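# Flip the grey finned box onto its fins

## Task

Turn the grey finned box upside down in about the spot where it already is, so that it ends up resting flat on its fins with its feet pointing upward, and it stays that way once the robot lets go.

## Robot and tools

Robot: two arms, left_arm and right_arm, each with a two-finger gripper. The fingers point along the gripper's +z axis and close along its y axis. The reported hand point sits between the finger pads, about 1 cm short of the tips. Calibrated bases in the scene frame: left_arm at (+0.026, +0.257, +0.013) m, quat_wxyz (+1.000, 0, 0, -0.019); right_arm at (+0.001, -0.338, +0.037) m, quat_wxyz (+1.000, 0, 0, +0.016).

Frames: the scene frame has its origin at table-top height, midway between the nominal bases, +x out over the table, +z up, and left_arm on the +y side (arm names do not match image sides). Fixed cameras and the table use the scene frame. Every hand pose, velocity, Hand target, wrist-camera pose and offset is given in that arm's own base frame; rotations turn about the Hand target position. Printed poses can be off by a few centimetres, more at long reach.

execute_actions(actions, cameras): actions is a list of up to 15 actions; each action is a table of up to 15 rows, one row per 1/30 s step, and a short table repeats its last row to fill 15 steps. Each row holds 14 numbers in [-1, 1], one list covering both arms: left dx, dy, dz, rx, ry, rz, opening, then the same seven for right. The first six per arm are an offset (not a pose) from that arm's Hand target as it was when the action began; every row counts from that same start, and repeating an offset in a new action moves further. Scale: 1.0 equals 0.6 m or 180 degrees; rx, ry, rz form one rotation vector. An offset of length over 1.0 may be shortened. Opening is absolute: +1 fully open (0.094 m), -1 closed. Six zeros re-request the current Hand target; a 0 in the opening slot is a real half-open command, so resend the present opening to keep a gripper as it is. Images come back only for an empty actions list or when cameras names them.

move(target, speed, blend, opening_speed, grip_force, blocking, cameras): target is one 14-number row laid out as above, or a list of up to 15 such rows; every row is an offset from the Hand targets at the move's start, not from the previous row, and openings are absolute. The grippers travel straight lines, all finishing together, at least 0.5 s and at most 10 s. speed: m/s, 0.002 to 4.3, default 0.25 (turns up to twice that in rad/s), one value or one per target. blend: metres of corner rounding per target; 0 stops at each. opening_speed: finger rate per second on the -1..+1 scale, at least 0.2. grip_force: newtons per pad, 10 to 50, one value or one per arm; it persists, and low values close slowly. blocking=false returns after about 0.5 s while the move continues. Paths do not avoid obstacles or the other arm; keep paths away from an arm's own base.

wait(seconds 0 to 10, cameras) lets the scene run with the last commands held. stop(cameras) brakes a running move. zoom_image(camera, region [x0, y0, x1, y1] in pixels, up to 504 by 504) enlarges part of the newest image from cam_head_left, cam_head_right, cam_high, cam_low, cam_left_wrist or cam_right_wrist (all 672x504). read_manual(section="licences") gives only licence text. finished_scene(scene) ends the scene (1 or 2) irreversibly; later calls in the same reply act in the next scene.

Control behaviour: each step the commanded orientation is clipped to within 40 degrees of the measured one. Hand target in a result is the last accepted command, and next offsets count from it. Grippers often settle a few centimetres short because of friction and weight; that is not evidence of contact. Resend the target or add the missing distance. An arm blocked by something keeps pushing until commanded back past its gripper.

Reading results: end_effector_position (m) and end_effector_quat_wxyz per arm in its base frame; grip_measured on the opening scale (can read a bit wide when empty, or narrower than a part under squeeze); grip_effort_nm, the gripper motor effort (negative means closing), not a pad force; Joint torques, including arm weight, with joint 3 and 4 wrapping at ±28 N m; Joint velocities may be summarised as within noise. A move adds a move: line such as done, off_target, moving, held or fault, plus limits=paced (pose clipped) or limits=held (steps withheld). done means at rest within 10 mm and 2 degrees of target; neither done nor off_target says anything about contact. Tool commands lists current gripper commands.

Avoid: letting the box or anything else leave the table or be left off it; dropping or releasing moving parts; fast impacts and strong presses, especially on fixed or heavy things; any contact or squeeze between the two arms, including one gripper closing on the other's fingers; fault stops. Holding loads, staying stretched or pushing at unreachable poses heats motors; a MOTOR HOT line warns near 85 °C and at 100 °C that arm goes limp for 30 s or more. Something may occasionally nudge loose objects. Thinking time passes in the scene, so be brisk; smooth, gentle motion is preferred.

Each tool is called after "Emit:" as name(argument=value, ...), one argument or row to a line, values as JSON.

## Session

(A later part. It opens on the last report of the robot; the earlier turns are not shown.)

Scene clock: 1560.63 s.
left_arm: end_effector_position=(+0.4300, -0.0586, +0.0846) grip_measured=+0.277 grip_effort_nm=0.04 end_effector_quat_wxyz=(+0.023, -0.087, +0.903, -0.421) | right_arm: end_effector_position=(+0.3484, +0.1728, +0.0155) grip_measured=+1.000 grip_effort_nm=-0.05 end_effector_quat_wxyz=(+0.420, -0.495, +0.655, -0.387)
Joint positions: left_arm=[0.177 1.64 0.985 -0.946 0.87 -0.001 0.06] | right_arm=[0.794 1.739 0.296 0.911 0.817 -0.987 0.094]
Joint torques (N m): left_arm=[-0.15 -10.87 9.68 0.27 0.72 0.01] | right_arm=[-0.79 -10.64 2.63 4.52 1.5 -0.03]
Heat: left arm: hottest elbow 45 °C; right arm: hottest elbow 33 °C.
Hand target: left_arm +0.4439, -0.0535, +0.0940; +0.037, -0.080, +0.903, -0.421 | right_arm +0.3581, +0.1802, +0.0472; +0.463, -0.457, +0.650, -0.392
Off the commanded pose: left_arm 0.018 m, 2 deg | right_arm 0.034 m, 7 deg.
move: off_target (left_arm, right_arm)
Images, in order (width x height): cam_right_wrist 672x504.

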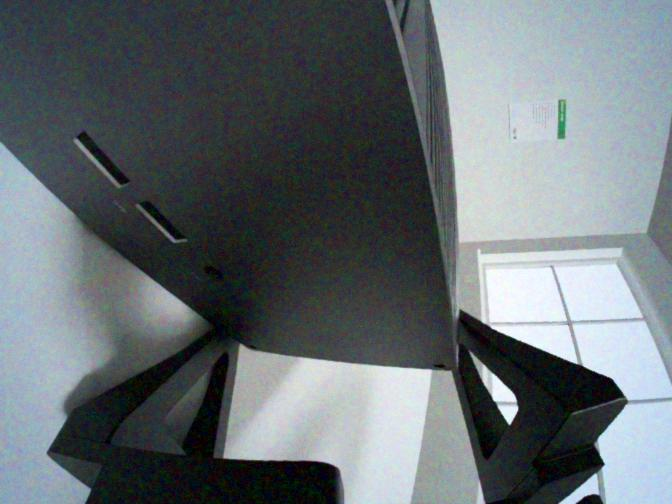

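Emit:
move(
  target=[0,0,0,0,0,0,0.277,0.0,0.0,0.06,-0.0047,-0.0274,0,1.0],
  speed=0.03,
  cameras=["cam_right_wrist"],
)

Scene clock: 1568.50 s.
left_arm: end_effector_position=(+0.4300, -0.0586, +0.0846) grip_measured=+0.277 grip_effort_nm=0.04 end_effector_quat_wxyz=(+0.023, -0.087, +0.903, -0.421) | right_arm: end_effector_position=(+0.3468, +0.1674, +0.0384) grip_measured=+1.000 grip_effort_nm=-0.11 end_effector_quat_wxyz=(+0.427, -0.497, +0.630, -0.417)
Joint positions: left_arm=[0.177 1.64 0.985 -0.946 0.87 -0.001 0.06] | right_arm=[0.798 1.691 0.271 0.97 0.851 -1.093 0.094]
Joint torques (N m): left_arm=[-0.15 -10.93 9.69 0.24 0.73 0.01] | right_arm=[0.38 -13.74 3.55 4.79 1.36 0.01]
Heat: left arm: hottest elbow 45 °C; right arm: hottest elbow 33 °C.
Hand target: left_arm +0.4439, -0.0535, +0.0940; +0.037, -0.080, +0.903, -0.421 | right_arm +0.3582, +0.1801, +0.0832; +0.487, -0.443, +0.627, -0.416
Off the commanded pose: left_arm 0.018 m, 2 deg | right_arm 0.048 m, 9 deg.
move: off_target (left_arm, right_arm)
Images, in order (width x height): cam_right_wrist 672x504.

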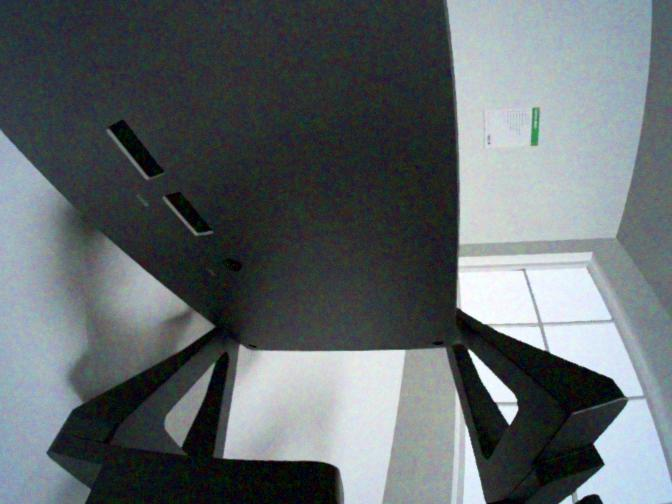

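Emit:
move(
  target=[0,0,0,0,0,0,0.277,0.004,0.0,0.045,-0.0047,-0.0274,0,1.0],
  speed=0.03,
  cameras=["all"],
)

Scene clock: 1577.87 s.
left_arm: end_effector_position=(+0.4300, -0.0586, +0.0846) grip_measured=+0.277 grip_effort_nm=0.04 end_effector_quat_wxyz=(+0.023, -0.087, +0.903, -0.421) | right_arm: end_effector_position=(+0.3499, +0.1675, +0.0628) grip_measured=+1.000 grip_effort_nm=-0.10 end_effector_quat_wxyz=(+0.448, -0.488, +0.604, -0.443)
Joint positions: left_arm=[0.177 1.64 0.985 -0.946 0.87 -0.001 0.06] | right_arm=[0.798 1.676 0.26 1.09 0.871 -1.207 0.094]
Joint torques (N m): left_arm=[-0.15 -10.75 9.66 0.21 0.73 0.01] | right_arm=[-0.21 -12.86 4.04 4.97 1.09 0.04]
Heat: left arm: hottest elbow 45 °C; right arm: hottest elbow 33 °C.
Hand target: left_arm +0.4439, -0.0535, +0.0940; +0.037, -0.080, +0.903, -0.421 | right_arm +0.3604, +0.1802, +0.1102; +0.510, -0.429, +0.602, -0.440
Off the commanded pose: left_arm 0.018 m, 2 deg | right_arm 0.050 m, 10 deg.
move: off_target (left_arm, right_arm)

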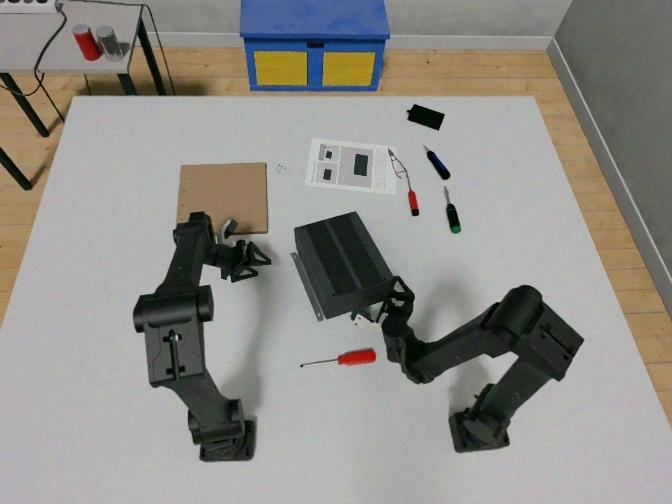

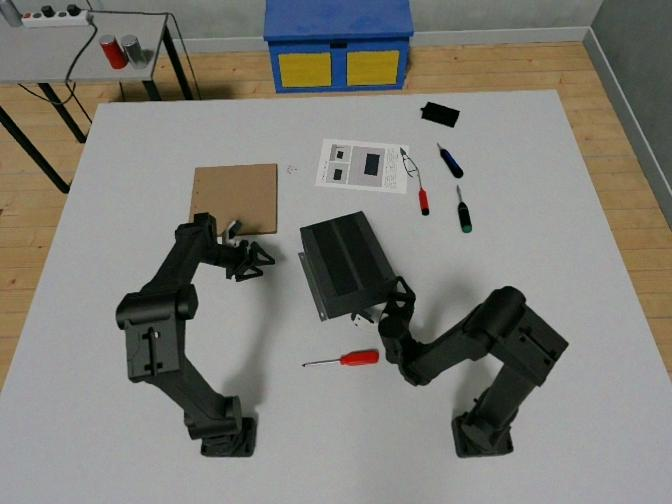

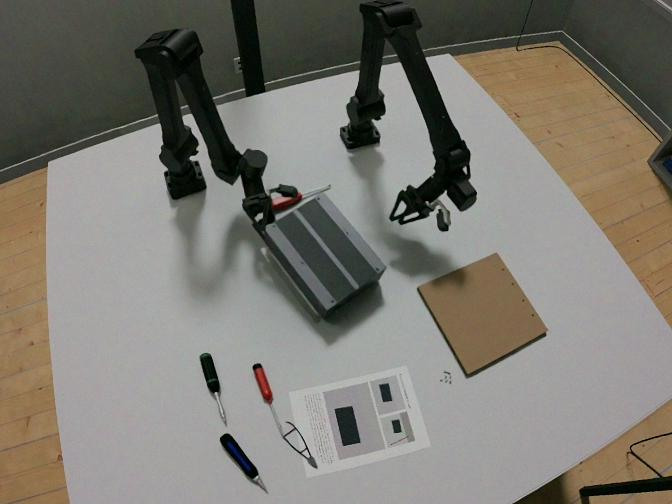

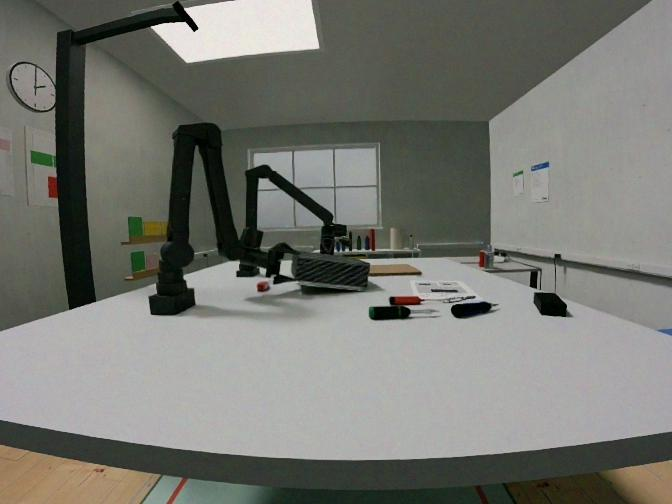

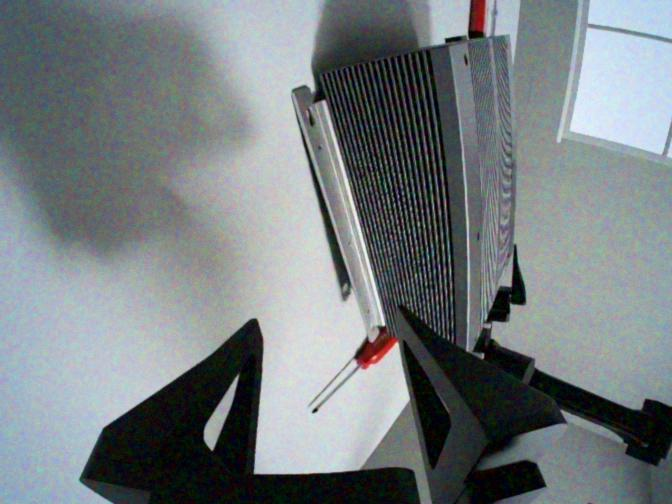

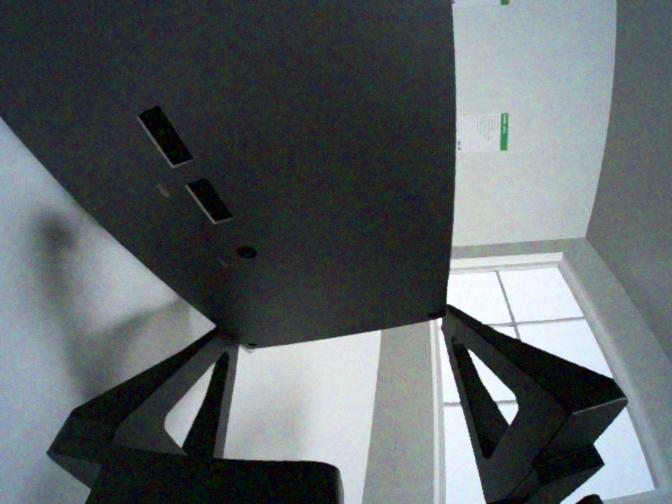

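Emit:
zoom_image(
  camera="cam_left_wrist",
  region=[270, 30, 530, 370],
)

Scaled by 1.482 from the camera's 672x504 image, which has a finer 960x720 frame.

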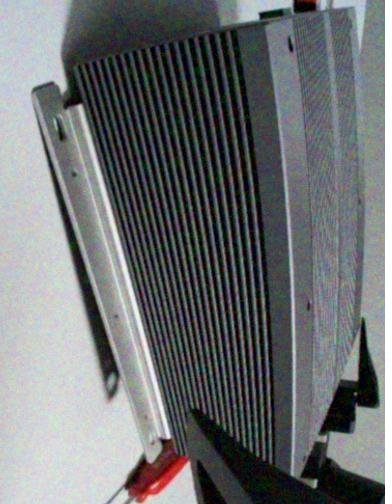

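Emit:
move(
  target=[-0.0765,-0.1425,-0.085,-0.0701,-0.0177,0.0436,-0.489,0,0,0,0,0,0,1.0],
  speed=0.08,
  cameras=["cam_left_wrist","cam_right_wrist"],
)

Scene clock: 1670.67 s.
left_arm: end_effector_position=(+0.3985, -0.1354, +0.0399) grip_measured=-0.486 grip_effort_nm=-0.11 end_effector_quat_wxyz=(+0.079, -0.136, +0.842, -0.515) | right_arm: end_effector_position=(+0.3500, +0.1676, +0.0630) grip_measured=+1.000 grip_effort_nm=-0.10 end_effector_quat_wxyz=(+0.448, -0.488, +0.604, -0.443)
Joint positions: left_arm=[0.036 1.621 0.625 -0.085 1.028 -0.564 0.024] | right_arm=[0.798 1.676 0.26 1.091 0.871 -1.207 0.094]
Joint torques (N m): left_arm=[-1.55 -9.93 5.05 2 0.46 -0.23] | right_arm=[-0.15 -12.81 4.05 5.11 1.11 0.04]
Heat: left arm: hottest elbow 45 °C; right arm: hottest elbow 33 °C.
Hand target: left_arm +0.3980, -0.1389, +0.0430; +0.082, -0.133, +0.842, -0.516 | right_arm +0.3604, +0.1802, +0.1102; +0.511, -0.429, +0.602, -0.439
Off the commanded pose: left_arm 0.005 m, 0 deg | right_arm 0.050 m, 10 deg.
move: off_target (right_arm)
Images, in order (width x height): cam_left_wrist 672x504, cam_right_wrist 672x504.

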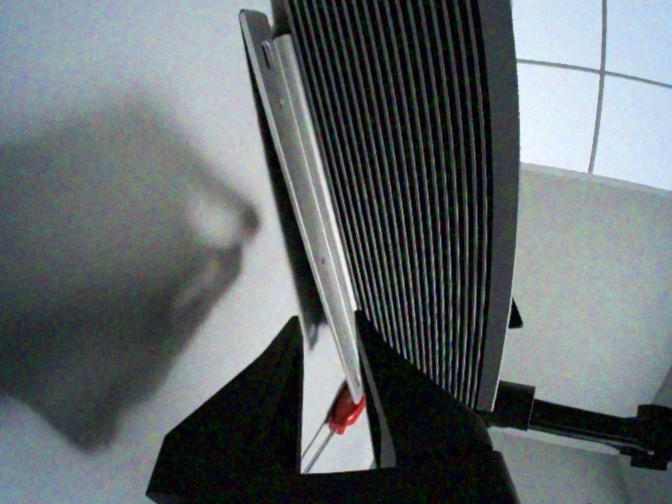

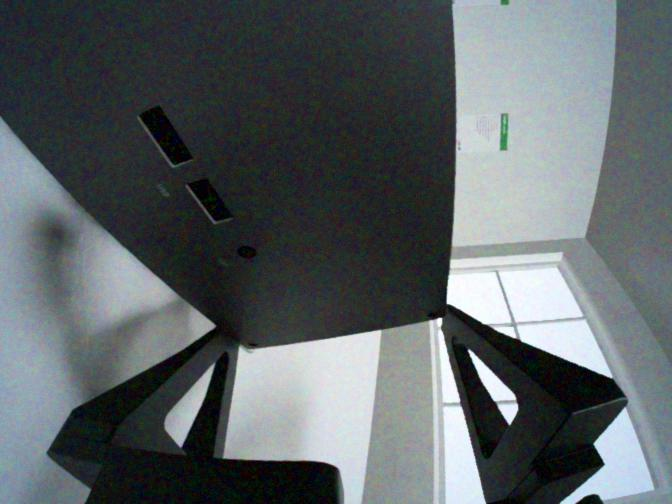

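Emit:
move(
  target=[
    [-0.0083,-0.0458,-0.0317,0,0,0,-0.489,0,0,0,0,0,0,1.0],
    [-0.0033,-0.061,-0.0317,0,0,0,-0.489,0,0,0,0,0,0,1.0],
  ],
  speed=0.05,
  cameras=["cam_left_wrist"],
)

Scene clock: 1694.30 s.
left_arm: end_effector_position=(+0.3976, -0.1724, +0.0325) grip_measured=-0.486 grip_effort_nm=-0.11 end_effector_quat_wxyz=(+0.091, -0.128, +0.841, -0.517) | right_arm: end_effector_position=(+0.3500, +0.1676, +0.0630) grip_measured=+1.000 grip_effort_nm=-0.10 end_effector_quat_wxyz=(+0.448, -0.488, +0.604, -0.443)
Joint positions: left_arm=[-0.07 1.646 0.583 0.145 0.97 -0.725 0.024] | right_arm=[0.798 1.676 0.26 1.091 0.871 -1.207 0.094]
Joint torques (N m): left_arm=[-1.44 -7.24 5.14 2.21 0.37 -0.24] | right_arm=[0.03 -12.86 3.84 5.08 1.09 0.08]
Heat: left arm: hottest elbow 43 °C; right arm: hottest elbow 33 °C.
Hand target: left_arm +0.3960, -0.1756, +0.0240; +0.082, -0.133, +0.842, -0.516 | right_arm +0.3604, +0.1802, +0.1102; +0.511, -0.429, +0.602, -0.439
Off the commanded pose: left_arm 0.009 m, 1 deg | right_arm 0.050 m, 10 deg.
move: off_target (right_arm)
Images, in order (width x height): cam_left_wrist 672x504.

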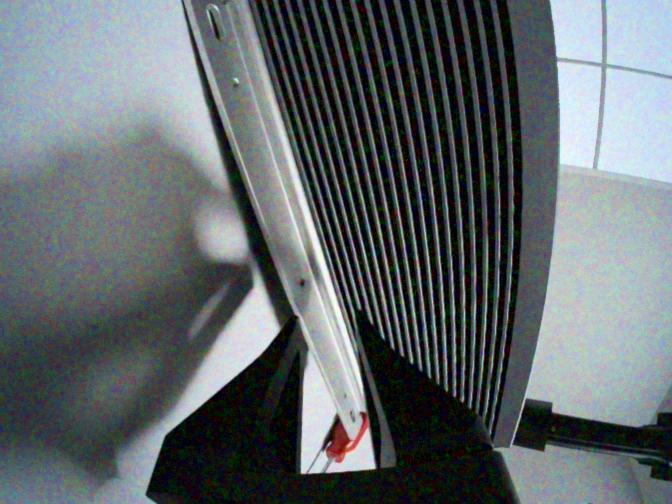

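Emit:
move(
  target=[
    [0.0,0.02,0.0,0,0,0,-0.489,0,0,0,0,0,0,1.0],
    [0.0,0.02,-0.017,0,0,0,-0.489,0,0,0,0,0,0,1.0],
  ],
  speed=0.05,
  cameras=["cam_left_wrist"],
)

Scene clock: 1707.17 s.
left_arm: end_effector_position=(+0.3941, -0.1671, +0.0203) grip_measured=-0.486 grip_effort_nm=-0.11 end_effector_quat_wxyz=(+0.079, -0.133, +0.842, -0.517) | right_arm: end_effector_position=(+0.3500, +0.1676, +0.0630) grip_measured=+1.000 grip_effort_nm=-0.11 end_effector_quat_wxyz=(+0.448, -0.488, +0.604, -0.443)
Joint positions: left_arm=[-0.054 1.679 0.583 0.135 0.984 -0.703 0.024] | right_arm=[0.798 1.676 0.26 1.091 0.871 -1.207 0.094]
Joint torques (N m): left_arm=[0.03 -7.53 5.03 2.18 0.64 0.02] | right_arm=[0.38 -12.69 3.96 5.04 1.08 0.08]
Heat: left arm: hottest elbow 43 °C; right arm: hottest elbow 33 °C.
Hand target: left_arm +0.3961, -0.1636, +0.0139; +0.082, -0.133, +0.842, -0.516 | right_arm +0.3604, +0.1802, +0.1102; +0.511, -0.429, +0.602, -0.439
Off the commanded pose: left_arm 0.008 m, 0 deg | right_arm 0.050 m, 10 deg.
move: off_target (right_arm)
Images, in order (width x height): cam_left_wrist 672x504.

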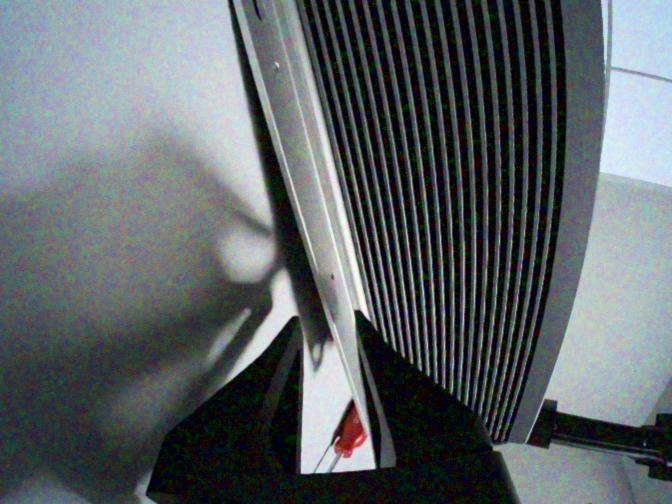

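Emit:
move(
  target=[0.005,-0.0373,-0.0023,0,0,0,-0.489,0,0,0,0,0,0,1.0],
  speed=0.03,
  cameras=["cam_left_wrist"],
)

Scene clock: 1720.37 s.
left_arm: end_effector_position=(+0.4000, -0.1823, +0.0205) grip_measured=-0.486 grip_effort_nm=-0.12 end_effector_quat_wxyz=(+0.090, -0.129, +0.841, -0.517) | right_arm: end_effector_position=(+0.3500, +0.1676, +0.0630) grip_measured=+1.000 grip_effort_nm=-0.10 end_effector_quat_wxyz=(+0.448, -0.488, +0.604, -0.443)
Joint positions: left_arm=[-0.098 1.693 0.583 0.223 0.953 -0.765 0.024] | right_arm=[0.798 1.676 0.26 1.091 0.871 -1.207 0.094]
Joint torques (N m): left_arm=[-1.44 -7.47 5.04 2.35 0.36 -0.21] | right_arm=[-0.15 -13.04 4.01 5.08 1.04 0.03]
Heat: left arm: hottest elbow 43 °C; right arm: hottest elbow 33 °C.
Hand target: left_arm +0.3991, -0.1859, +0.0124; +0.082, -0.133, +0.842, -0.516 | right_arm +0.3604, +0.1802, +0.1102; +0.511, -0.429, +0.602, -0.439
Off the commanded pose: left_arm 0.009 m, 1 deg | right_arm 0.050 m, 10 deg.
move: off_target (right_arm)
Images, in order (width x height): cam_left_wrist 672x504.

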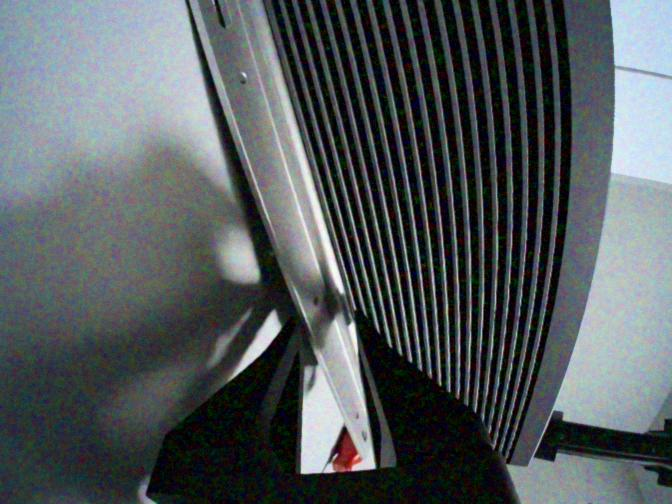

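Emit:
zoom_image(
  camera="cam_left_wrist",
  region=[250, 270, 400, 400],
)

Scaled by 3.360 from the camera's 672x504 image, which has a finer 960x720 frame.

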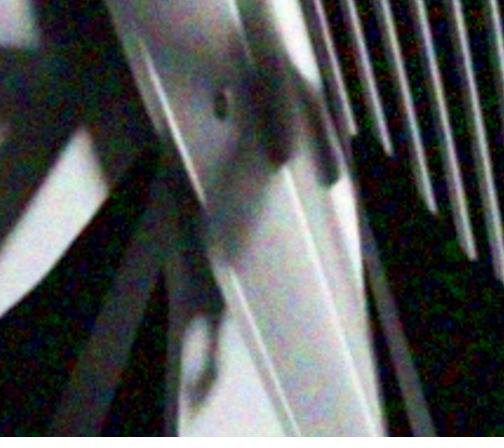

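Emit:
move(
  target=[0,0,0.06,-0.0264,-0.0086,0,-0.489,0,0,0,0,0,0,1.0],
  speed=0.03,
  cameras=["cam_left_wrist","cam_right_wrist"],
)

Scene clock: 1747.53 s.
left_arm: end_effector_position=(+0.3950, -0.1849, +0.0288) grip_measured=-0.486 grip_effort_nm=-0.11 end_effector_quat_wxyz=(+0.072, -0.143, +0.827, -0.539) | right_arm: end_effector_position=(+0.3507, +0.1673, +0.0684) grip_measured=+1.000 grip_effort_nm=-0.11 end_effector_quat_wxyz=(+0.453, -0.482, +0.603, -0.446)
Joint positions: left_arm=[-0.095 1.685 0.57 0.257 0.999 -0.838 0.024] | right_arm=[0.798 1.664 0.26 1.097 0.878 -1.213 0.094]
Joint torques (N m): left_arm=[-0.67 -12.45 4.74 2.62 1.34 -0.23] | right_arm=[0.03 -11.58 4.03 4.89 0.78 0.1]
Heat: left arm: hottest elbow 42 °C; right arm: hottest elbow 33 °C.
Hand target: left_arm +0.3991, -0.1860, +0.0485; +0.088, -0.129, +0.819, -0.552 | right_arm +0.3604, +0.1802, +0.1102; +0.511, -0.429, +0.602, -0.439
Off the commanded pose: left_arm 0.020 m, 3 deg | right_arm 0.045 m, 9 deg.
move: off_target (left_arm, right_arm)
Images, in order (width x height): cam_left_wrist 672x504, cam_right_wrist 672x504.

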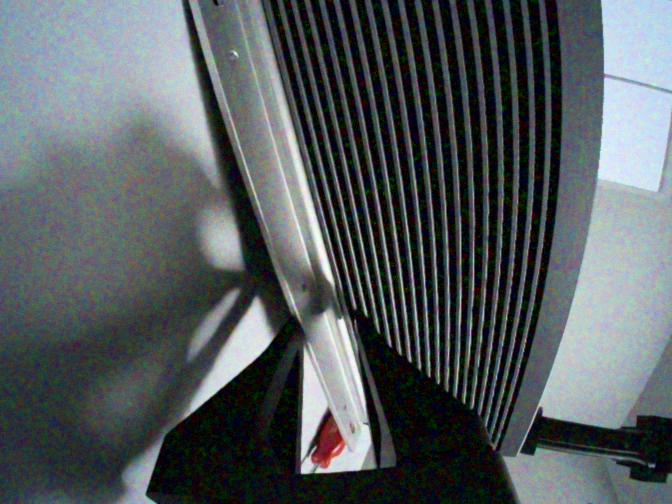

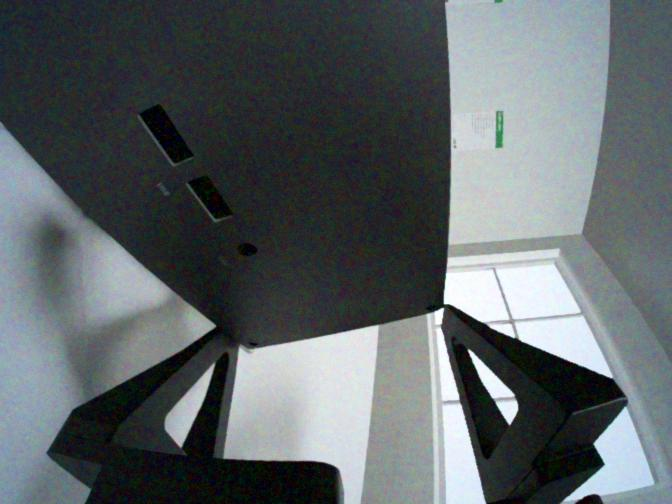

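Emit:
move(
  target=[0,0,0.05,-0.0130,-0.0043,0,-0.489,0,0,0,0,0,0,1.0],
  speed=0.03,
  cameras=["cam_left_wrist","cam_right_wrist","cam_low"],
)

Scene clock: 1753.43 s.
left_arm: end_effector_position=(+0.3900, -0.1838, +0.0397) grip_measured=-0.486 grip_effort_nm=-0.11 end_effector_quat_wxyz=(+0.066, -0.155, +0.820, -0.546) | right_arm: end_effector_position=(+0.3518, +0.1662, +0.0789) grip_measured=+1.000 grip_effort_nm=-0.10 end_effector_quat_wxyz=(+0.462, -0.469, +0.604, -0.449)
Joint positions: left_arm=[-0.09 1.647 0.553 0.258 1.011 -0.884 0.024] | right_arm=[0.798 1.642 0.259 1.112 0.891 -1.218 0.094]
Joint torques (N m): left_arm=[-0.38 -14.68 6 2.17 2.12 -0.22] | right_arm=[0.15 -9.76 4.48 3.99 0.27 0.06]
Heat: left arm: hottest elbow 41 °C; right arm: hottest elbow 33 °C.
Hand target: left_arm +0.3991, -0.1860, +0.0784; +0.091, -0.127, +0.807, -0.570 | right_arm +0.3604, +0.1802, +0.1102; +0.511, -0.429, +0.602, -0.440
Off the commanded pose: left_arm 0.040 m, 5 deg | right_arm 0.035 m, 7 deg.
move: off_target (left_arm, right_arm)
Images, in order (width x height): cam_low 672x504, cam_left_wrist 672x504, cam_right_wrist 672x504.

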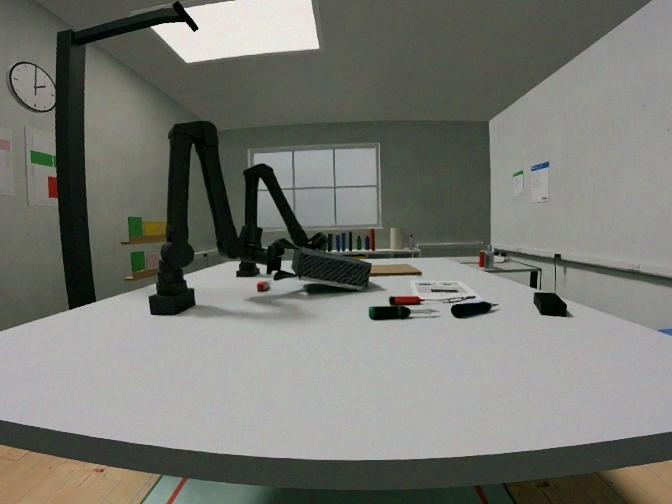

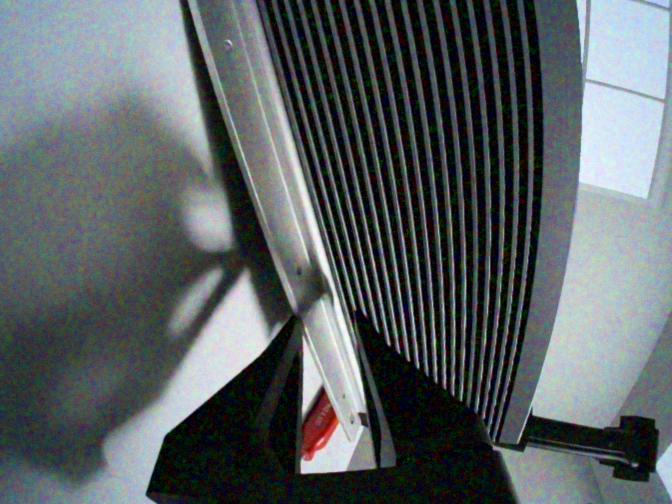

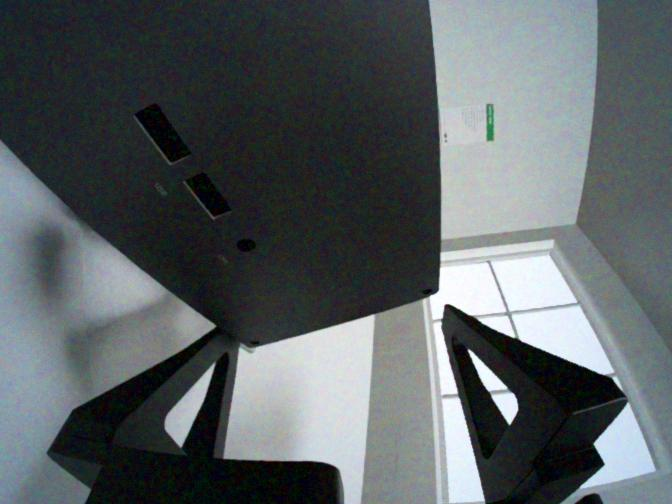

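Emit:
move(
  target=[0,0,0.05,-0.0130,-0.0043,0,-0.489,-0.004,0,-0.08,0,0,0,1.0],
  speed=0.03,
  cameras=["cam_left_wrist","cam_right_wrist","cam_low"],
)

Scene clock: 1762.43 s.
left_arm: end_effector_position=(+0.3864, -0.1842, +0.0622) grip_measured=-0.486 grip_effort_nm=-0.12 end_effector_quat_wxyz=(+0.064, -0.157, +0.811, -0.561) | right_arm: end_effector_position=(+0.3472, +0.1615, +0.0411) grip_measured=+1.000 grip_effort_nm=-0.10 end_effector_quat_wxyz=(+0.465, -0.463, +0.604, -0.451)
Joint positions: left_arm=[-0.086 1.584 0.541 0.245 1.038 -0.927 0.024] | right_arm=[0.801 1.887 0.257 1.37 0.9 -1.218 0.094]
Joint torques (N m): left_arm=[-0.09 -14.68 7.35 2.32 2.25 -0.34] | right_arm=[0.38 -8.94 3.28 4.08 0.14 0.17]
Heat: left arm: hottest elbow 41 °C; right arm: hottest elbow 33 °C.
Hand target: left_arm +0.3991, -0.1859, +0.1084; +0.094, -0.125, +0.794, -0.587 | right_arm +0.3581, +0.1802, +0.0621; +0.510, -0.429, +0.602, -0.440
Off the commanded pose: left_arm 0.048 m, 6 deg | right_arm 0.030 m, 7 deg.
move: off_target (left_arm, right_arm)
Images, in order (width x height): cam_low 672x504, cam_left_wrist 672x504, cam_right_wrist 672x504.

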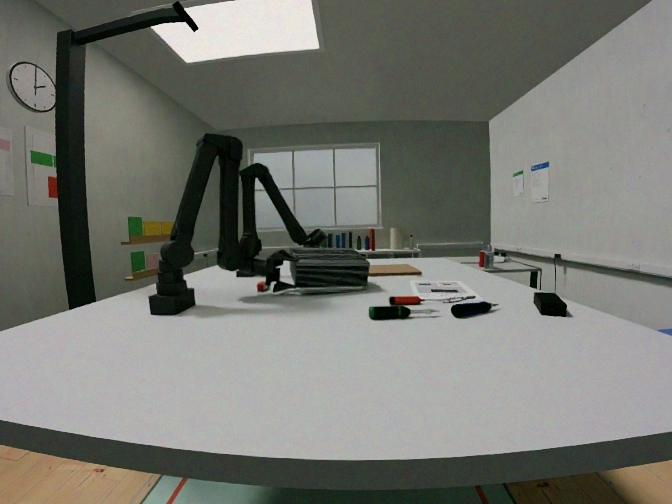

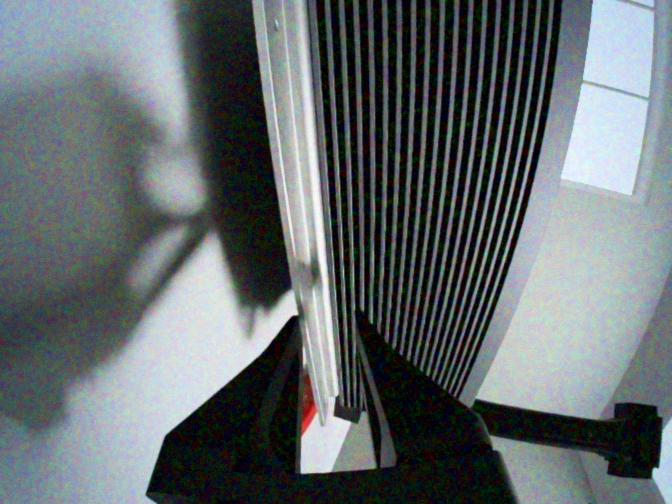

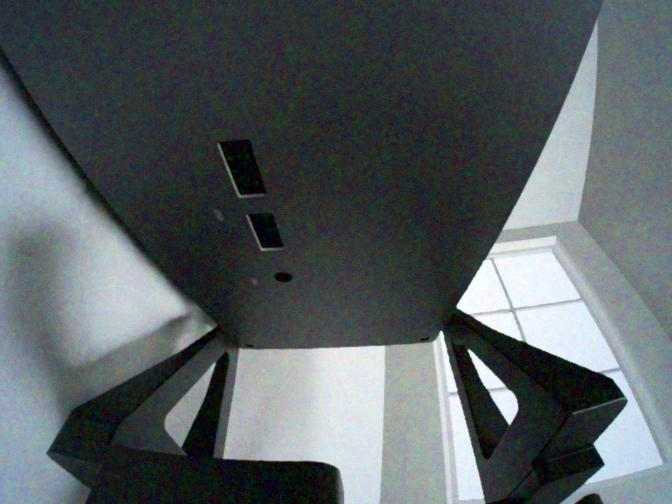

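Emit:
move(
  target=[0,0,0.02,0,0,0,-0.489,-0.003,0,-0.06,0,0,0,1.0],
  speed=0.03,
  cameras=["cam_left_wrist","cam_right_wrist","cam_high"],
)

Scene clock: 1770.70 s.
left_arm: end_effector_position=(+0.3835, -0.1841, +0.0725) grip_measured=-0.486 grip_effort_nm=-0.12 end_effector_quat_wxyz=(+0.061, -0.158, +0.811, -0.560) | right_arm: end_effector_position=(+0.3468, +0.1624, +0.0308) grip_measured=+1.000 grip_effort_nm=0.00 end_effector_quat_wxyz=(+0.485, -0.443, +0.600, -0.456)
Joint positions: left_arm=[-0.086 1.543 0.541 0.2 1.039 -0.927 0.024] | right_arm=[0.809 2.03 0.275 1.568 0.92 -1.241 0.094]
Joint torques (N m): left_arm=[-0.26 -14.1 8.23 2.32 2.2 -0.32] | right_arm=[0.97 -6.12 2.81 2.32 -0.41 0.48]
Heat: left arm: hottest elbow 41 °C; right arm: hottest elbow 33 °C.
Hand target: left_arm +0.3992, -0.1859, +0.1205; +0.094, -0.125, +0.794, -0.587 | right_arm +0.3563, +0.1801, +0.0261; +0.510, -0.429, +0.602, -0.440
Off the commanded pose: left_arm 0.050 m, 6 deg | right_arm 0.021 m, 4 deg.
joint sent to its limit (right arm) — joint 4 (wrist pitch), upper limit. The joint targets still meet the commanded pose.
move: off_target (left_arm, right_arm)
Images, in order (width x height): cam_high 672x504, cam_left_wrist 672x504, cam_right_wrist 672x504.

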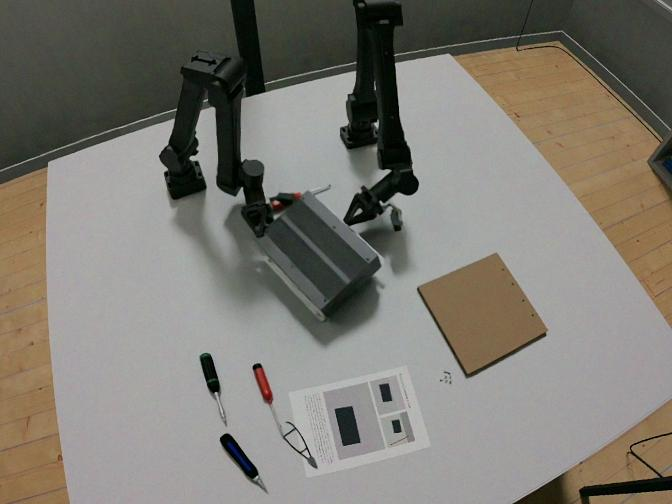

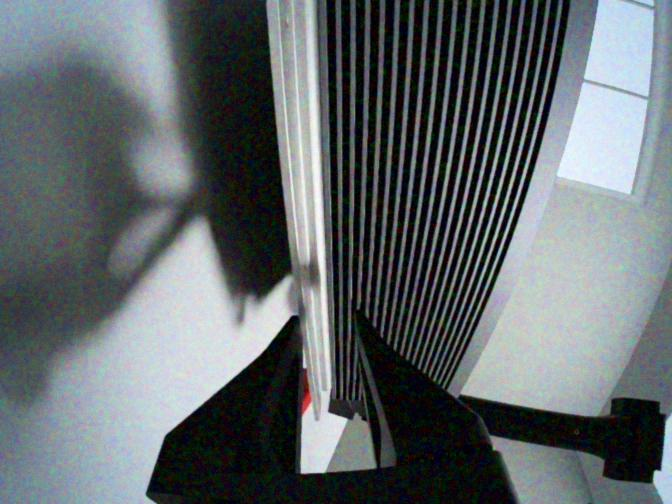

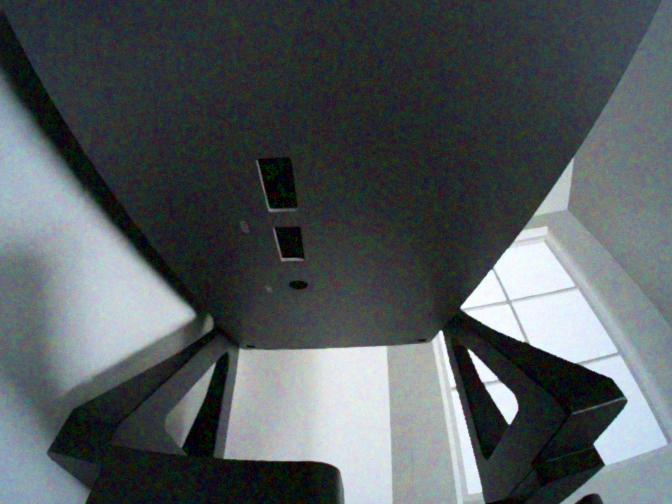

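Emit:
move(
  target=[0,0,0,0,0,0,-1.0,0,0,0,0,0,0,1.0],
  speed=0.03,
  opening_speed=0.2,
  cameras=["cam_left_wrist","cam_right_wrist"],
)

Scene clock: 1809.60 s.
left_arm: end_effector_position=(+0.3827, -0.1843, +0.0734) grip_measured=-0.958 grip_effort_nm=-0.95 end_effector_quat_wxyz=(+0.059, -0.159, +0.810, -0.561) | right_arm: end_effector_position=(+0.3469, +0.1625, +0.0308) grip_measured=+1.000 grip_effort_nm=0.00 end_effector_quat_wxyz=(+0.485, -0.443, +0.600, -0.457)
Joint positions: left_arm=[-0.086 1.54 0.541 0.195 1.042 -0.929 0.002] | right_arm=[0.809 2.03 0.275 1.568 0.92 -1.241 0.094]
Joint torques (N m): left_arm=[0.03 -14.04 8.24 2.44 2.08 -0.3] | right_arm=[-0.21 -6.3 2.84 2.25 -0.41 0.5]
Heat: left arm: hottest elbow 41 °C; right arm: hottest elbow 33 °C.
Hand target: left_arm +0.3991, -0.1860, +0.1205; +0.094, -0.125, +0.794, -0.587 | right_arm +0.3564, +0.1802, +0.0262; +0.510, -0.428, +0.602, -0.440
Off the commanded pose: left_arm 0.050 m, 7 deg | right_arm 0.021 m, 4 deg.
joint sent to its limit (right arm) — joint 4 (wrist pitch), upper limit. The joint targets still meet the commanded pose.
move: off_target (left_arm, right_arm)
Images, in order (width x height): cam_left_wrist 672x504, cam_right_wrist 672x504.

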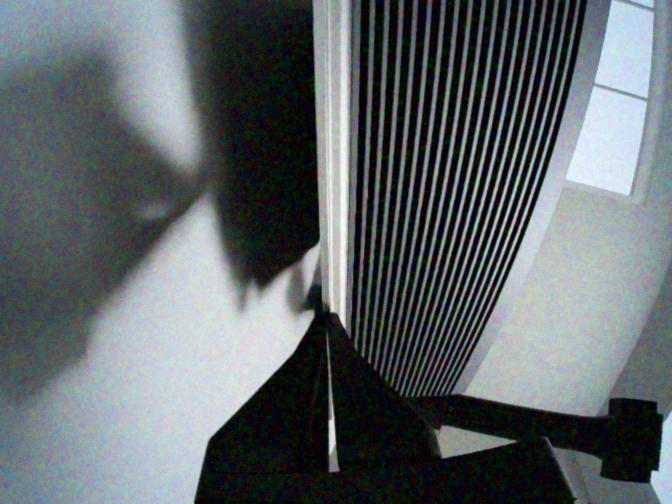

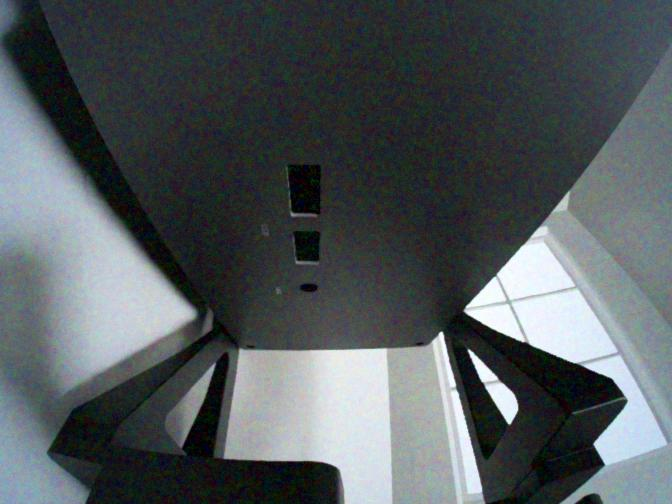

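Emit:
move(
  target=[
    [0,0,0,0,0,0,-1.0,-0.0133,-0.02,-0.0167,0,0,0,1.0],
    [0,0,0,0,0,0,-1.0,-0.16,-0.06,-0.0167,0,0,0,1.0],
  ],
  speed=0.04,
  cameras=["cam_left_wrist","cam_right_wrist"],
)

Scene clock: 1824.47 s.
left_arm: end_effector_position=(+0.3804, -0.1847, +0.0749) grip_measured=-0.961 grip_effort_nm=-1.01 end_effector_quat_wxyz=(+0.058, -0.155, +0.809, -0.564) | right_arm: end_effector_position=(+0.2712, +0.1489, +0.0317) grip_measured=+0.999 grip_effort_nm=0.06 end_effector_quat_wxyz=(+0.502, -0.402, +0.632, -0.433)
Joint positions: left_arm=[-0.085 1.536 0.538 0.192 1.052 -0.924 0.002] | right_arm=[1.05 2.04 0.141 1.579 1.177 -0.981 0.094]
Joint torques (N m): left_arm=[-0.26 -13.68 8.55 2.5 1.72 -0.36] | right_arm=[1.03 -2.9 -2.96 1.68 -0.23 0.23]
Heat: left arm: hottest elbow 42 °C; right arm: hottest elbow 32 °C.
Hand target: left_arm +0.3990, -0.1860, +0.1203; +0.093, -0.125, +0.794, -0.587 | right_arm +0.2603, +0.1442, +0.0161; +0.511, -0.429, +0.602, -0.440
Off the commanded pose: left_arm 0.049 m, 6 deg | right_arm 0.020 m, 5 deg.
joint read past its limit (right arm) — joint 4 (wrist pitch), upper limit.
joint sent to its limit (right arm) — joint 4 (wrist pitch), upper limit. The joint targets are off in orientation, not in position.
move: off_target (left_arm, right_arm)
Images, in order (width x height): cam_left_wrist 672x504, cam_right_wrist 672x504.

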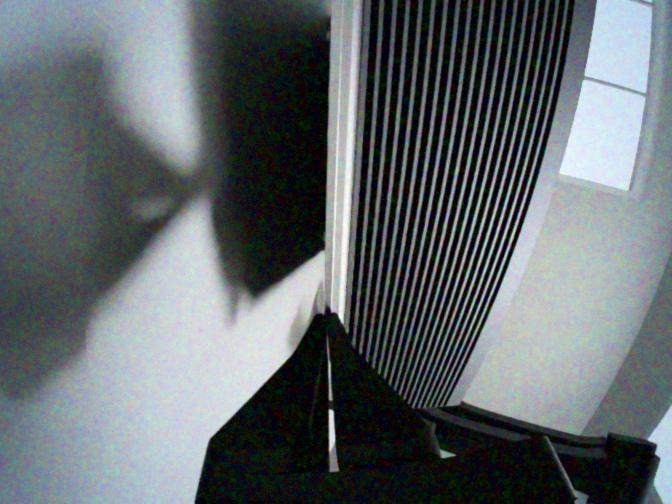

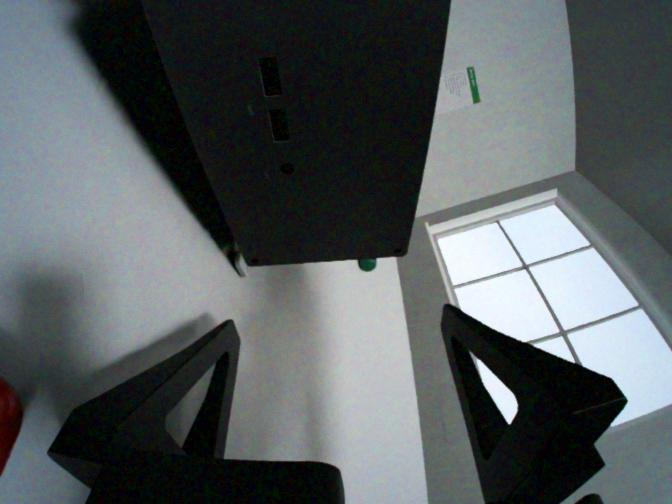

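Emit:
move(
  target=[0,0,0.0167,0.0472,0.0166,0,-1.0,-0.05,0,0.2,0,0,0,0.5],
  speed=0.05,
  cameras=["cam_left_wrist","cam_right_wrist","cam_low"],
)

Scene clock: 1911.67 s.
left_arm: end_effector_position=(+0.3629, -0.1787, +0.0696) grip_measured=-0.961 grip_effort_nm=-1.01 end_effector_quat_wxyz=(+0.032, -0.169, +0.854, -0.491) | right_arm: end_effector_position=(+0.2289, +0.1311, +0.1260) grip_measured=+0.502 grip_effort_nm=-0.09 end_effector_quat_wxyz=(+0.497, -0.436, +0.599, -0.452)
Joint positions: left_arm=[-0.105 1.446 0.577 -0.167 0.928 -0.767 0.002] | right_arm=[1.212 1.01 0.033 0.598 1.303 -1 0.071]
Joint torques (N m): left_arm=[-0.67 -13.27 12.44 1.59 2.01 -0.32] | right_arm=[0.56 -0.85 7.47 1.44 0.26 0.13]
Heat: left arm: hottest elbow 46 °C; right arm: hottest elbow 32 °C.
Hand target: left_arm +0.3990, -0.1860, +0.1304; +0.082, -0.133, +0.838, -0.523 | right_arm +0.2303, +0.1442, +0.1362; +0.511, -0.429, +0.602, -0.440
Off the commanded pose: left_arm 0.071 m, 8 deg | right_arm 0.017 m, 2 deg.
move: off_target (left_arm, right_arm)
Images, in order (width x height): cam_low 672x504, cam_left_wrist 672x504, cam_right_wrist 672x504.

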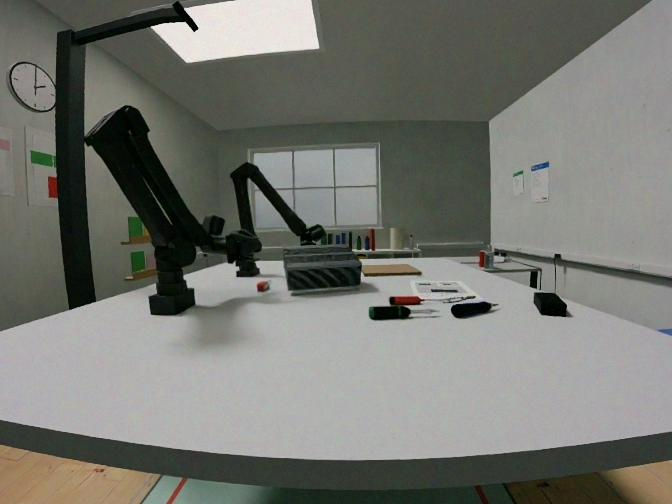

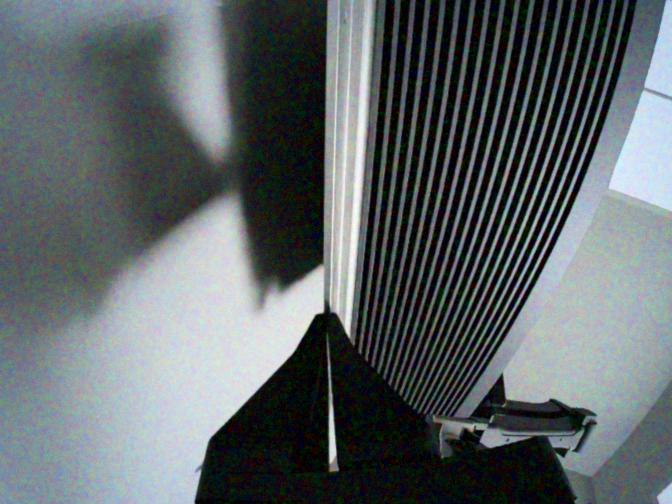

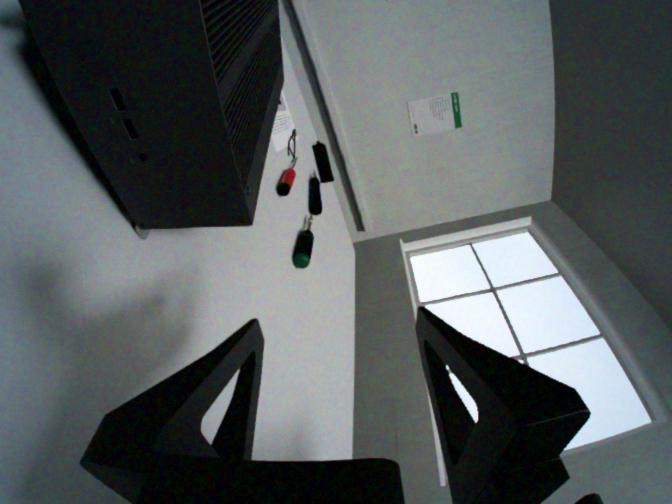

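Emit:
zoom_image(
  camera="cam_right_wrist",
  region=[0, 0, 300, 260],
)

Emit:
zoom_image(
  camera="cam_low",
  region=[240, 220, 420, 320],
)

Scaled by 1.680 from the camera's 672x504 image, which has a finer 960x720 frame.

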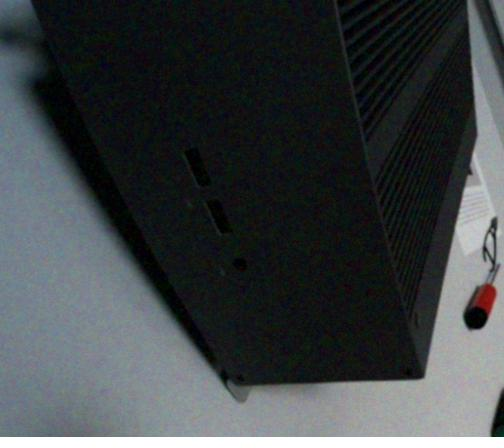

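Scaled by 2.800.

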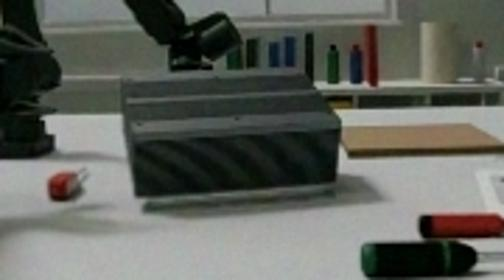

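Emit:
wait(
  seconds=0.5,
  cameras=["cam_high","cam_head_left"],
)

Emit:
zoom_image(
  camera="cam_high",
  region=[200, 150, 450, 340],
)

Emit:
zoom_image(
  camera="cam_head_left",
  region=[220, 180, 440, 370],
)

Scene clock: 1966.77 s.
left_arm: end_effector_position=(+0.3629, -0.1787, +0.0696) grip_measured=-0.961 grip_effort_nm=-1.01 end_effector_quat_wxyz=(+0.032, -0.169, +0.854, -0.491) | right_arm: end_effector_position=(+0.2289, +0.1311, +0.1260) grip_measured=+0.502 grip_effort_nm=-0.09 end_effector_quat_wxyz=(+0.497, -0.436, +0.599, -0.452)
Joint positions: left_arm=[-0.105 1.446 0.577 -0.167 0.928 -0.767 0.002] | right_arm=[1.212 1.01 0.033 0.598 1.303 -0.999 0.071]
Joint torques (N m): left_arm=[-0.73 -13.22 12.44 1.59 2.01 -0.32] | right_arm=[0.44 -0.73 7.45 1.22 0.23 0.11]
Heat: left arm: hottest elbow 53 °C; right arm: hottest elbow 35 °C.
Hand target: left_arm +0.3990, -0.1860, +0.1304; +0.082, -0.133, +0.838, -0.523 | right_arm +0.2303, +0.1442, +0.1362; +0.511, -0.428, +0.602, -0.439
Tool commands: left_gripper/opening=-1.0 right_gripper/opening=+0.5
Off the commanded pose: left_arm 0.071 m, 8 deg | right_arm 0.017 m, 2 deg.
wait: 0.50 s; at rest from the start
Images, in order (width x height): cam_head_left 672x504, cam_high 672x504.

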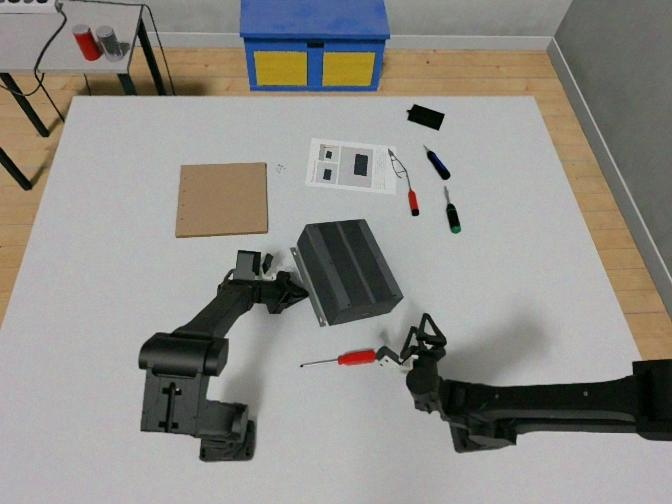

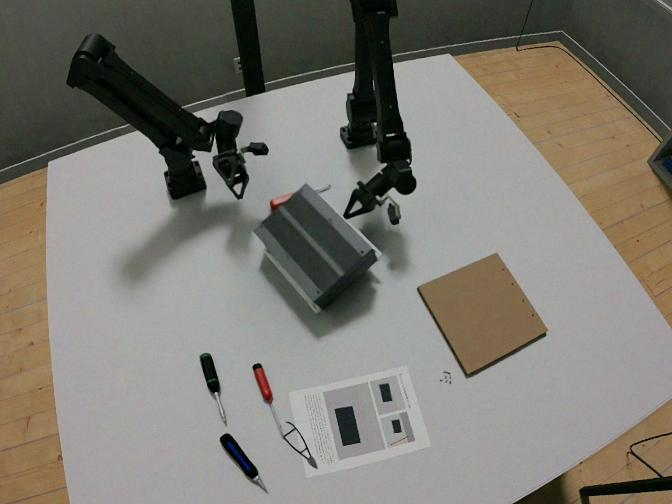

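Scaled by 2.016.

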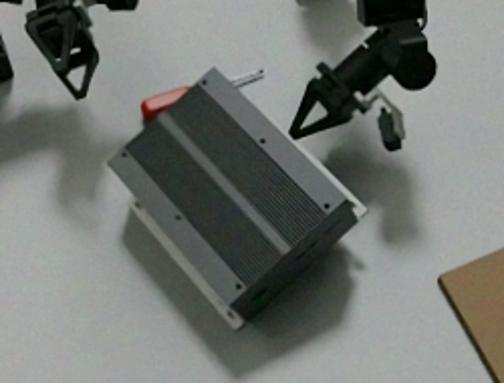

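Scaled by 2.291.

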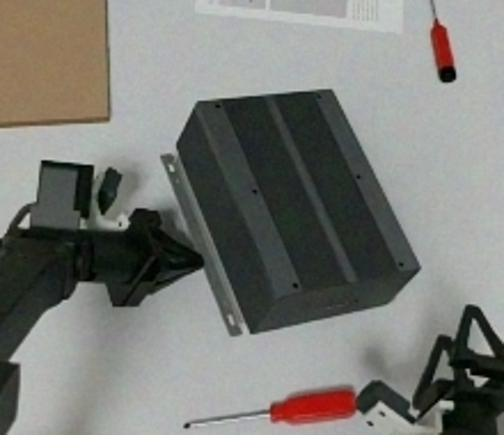

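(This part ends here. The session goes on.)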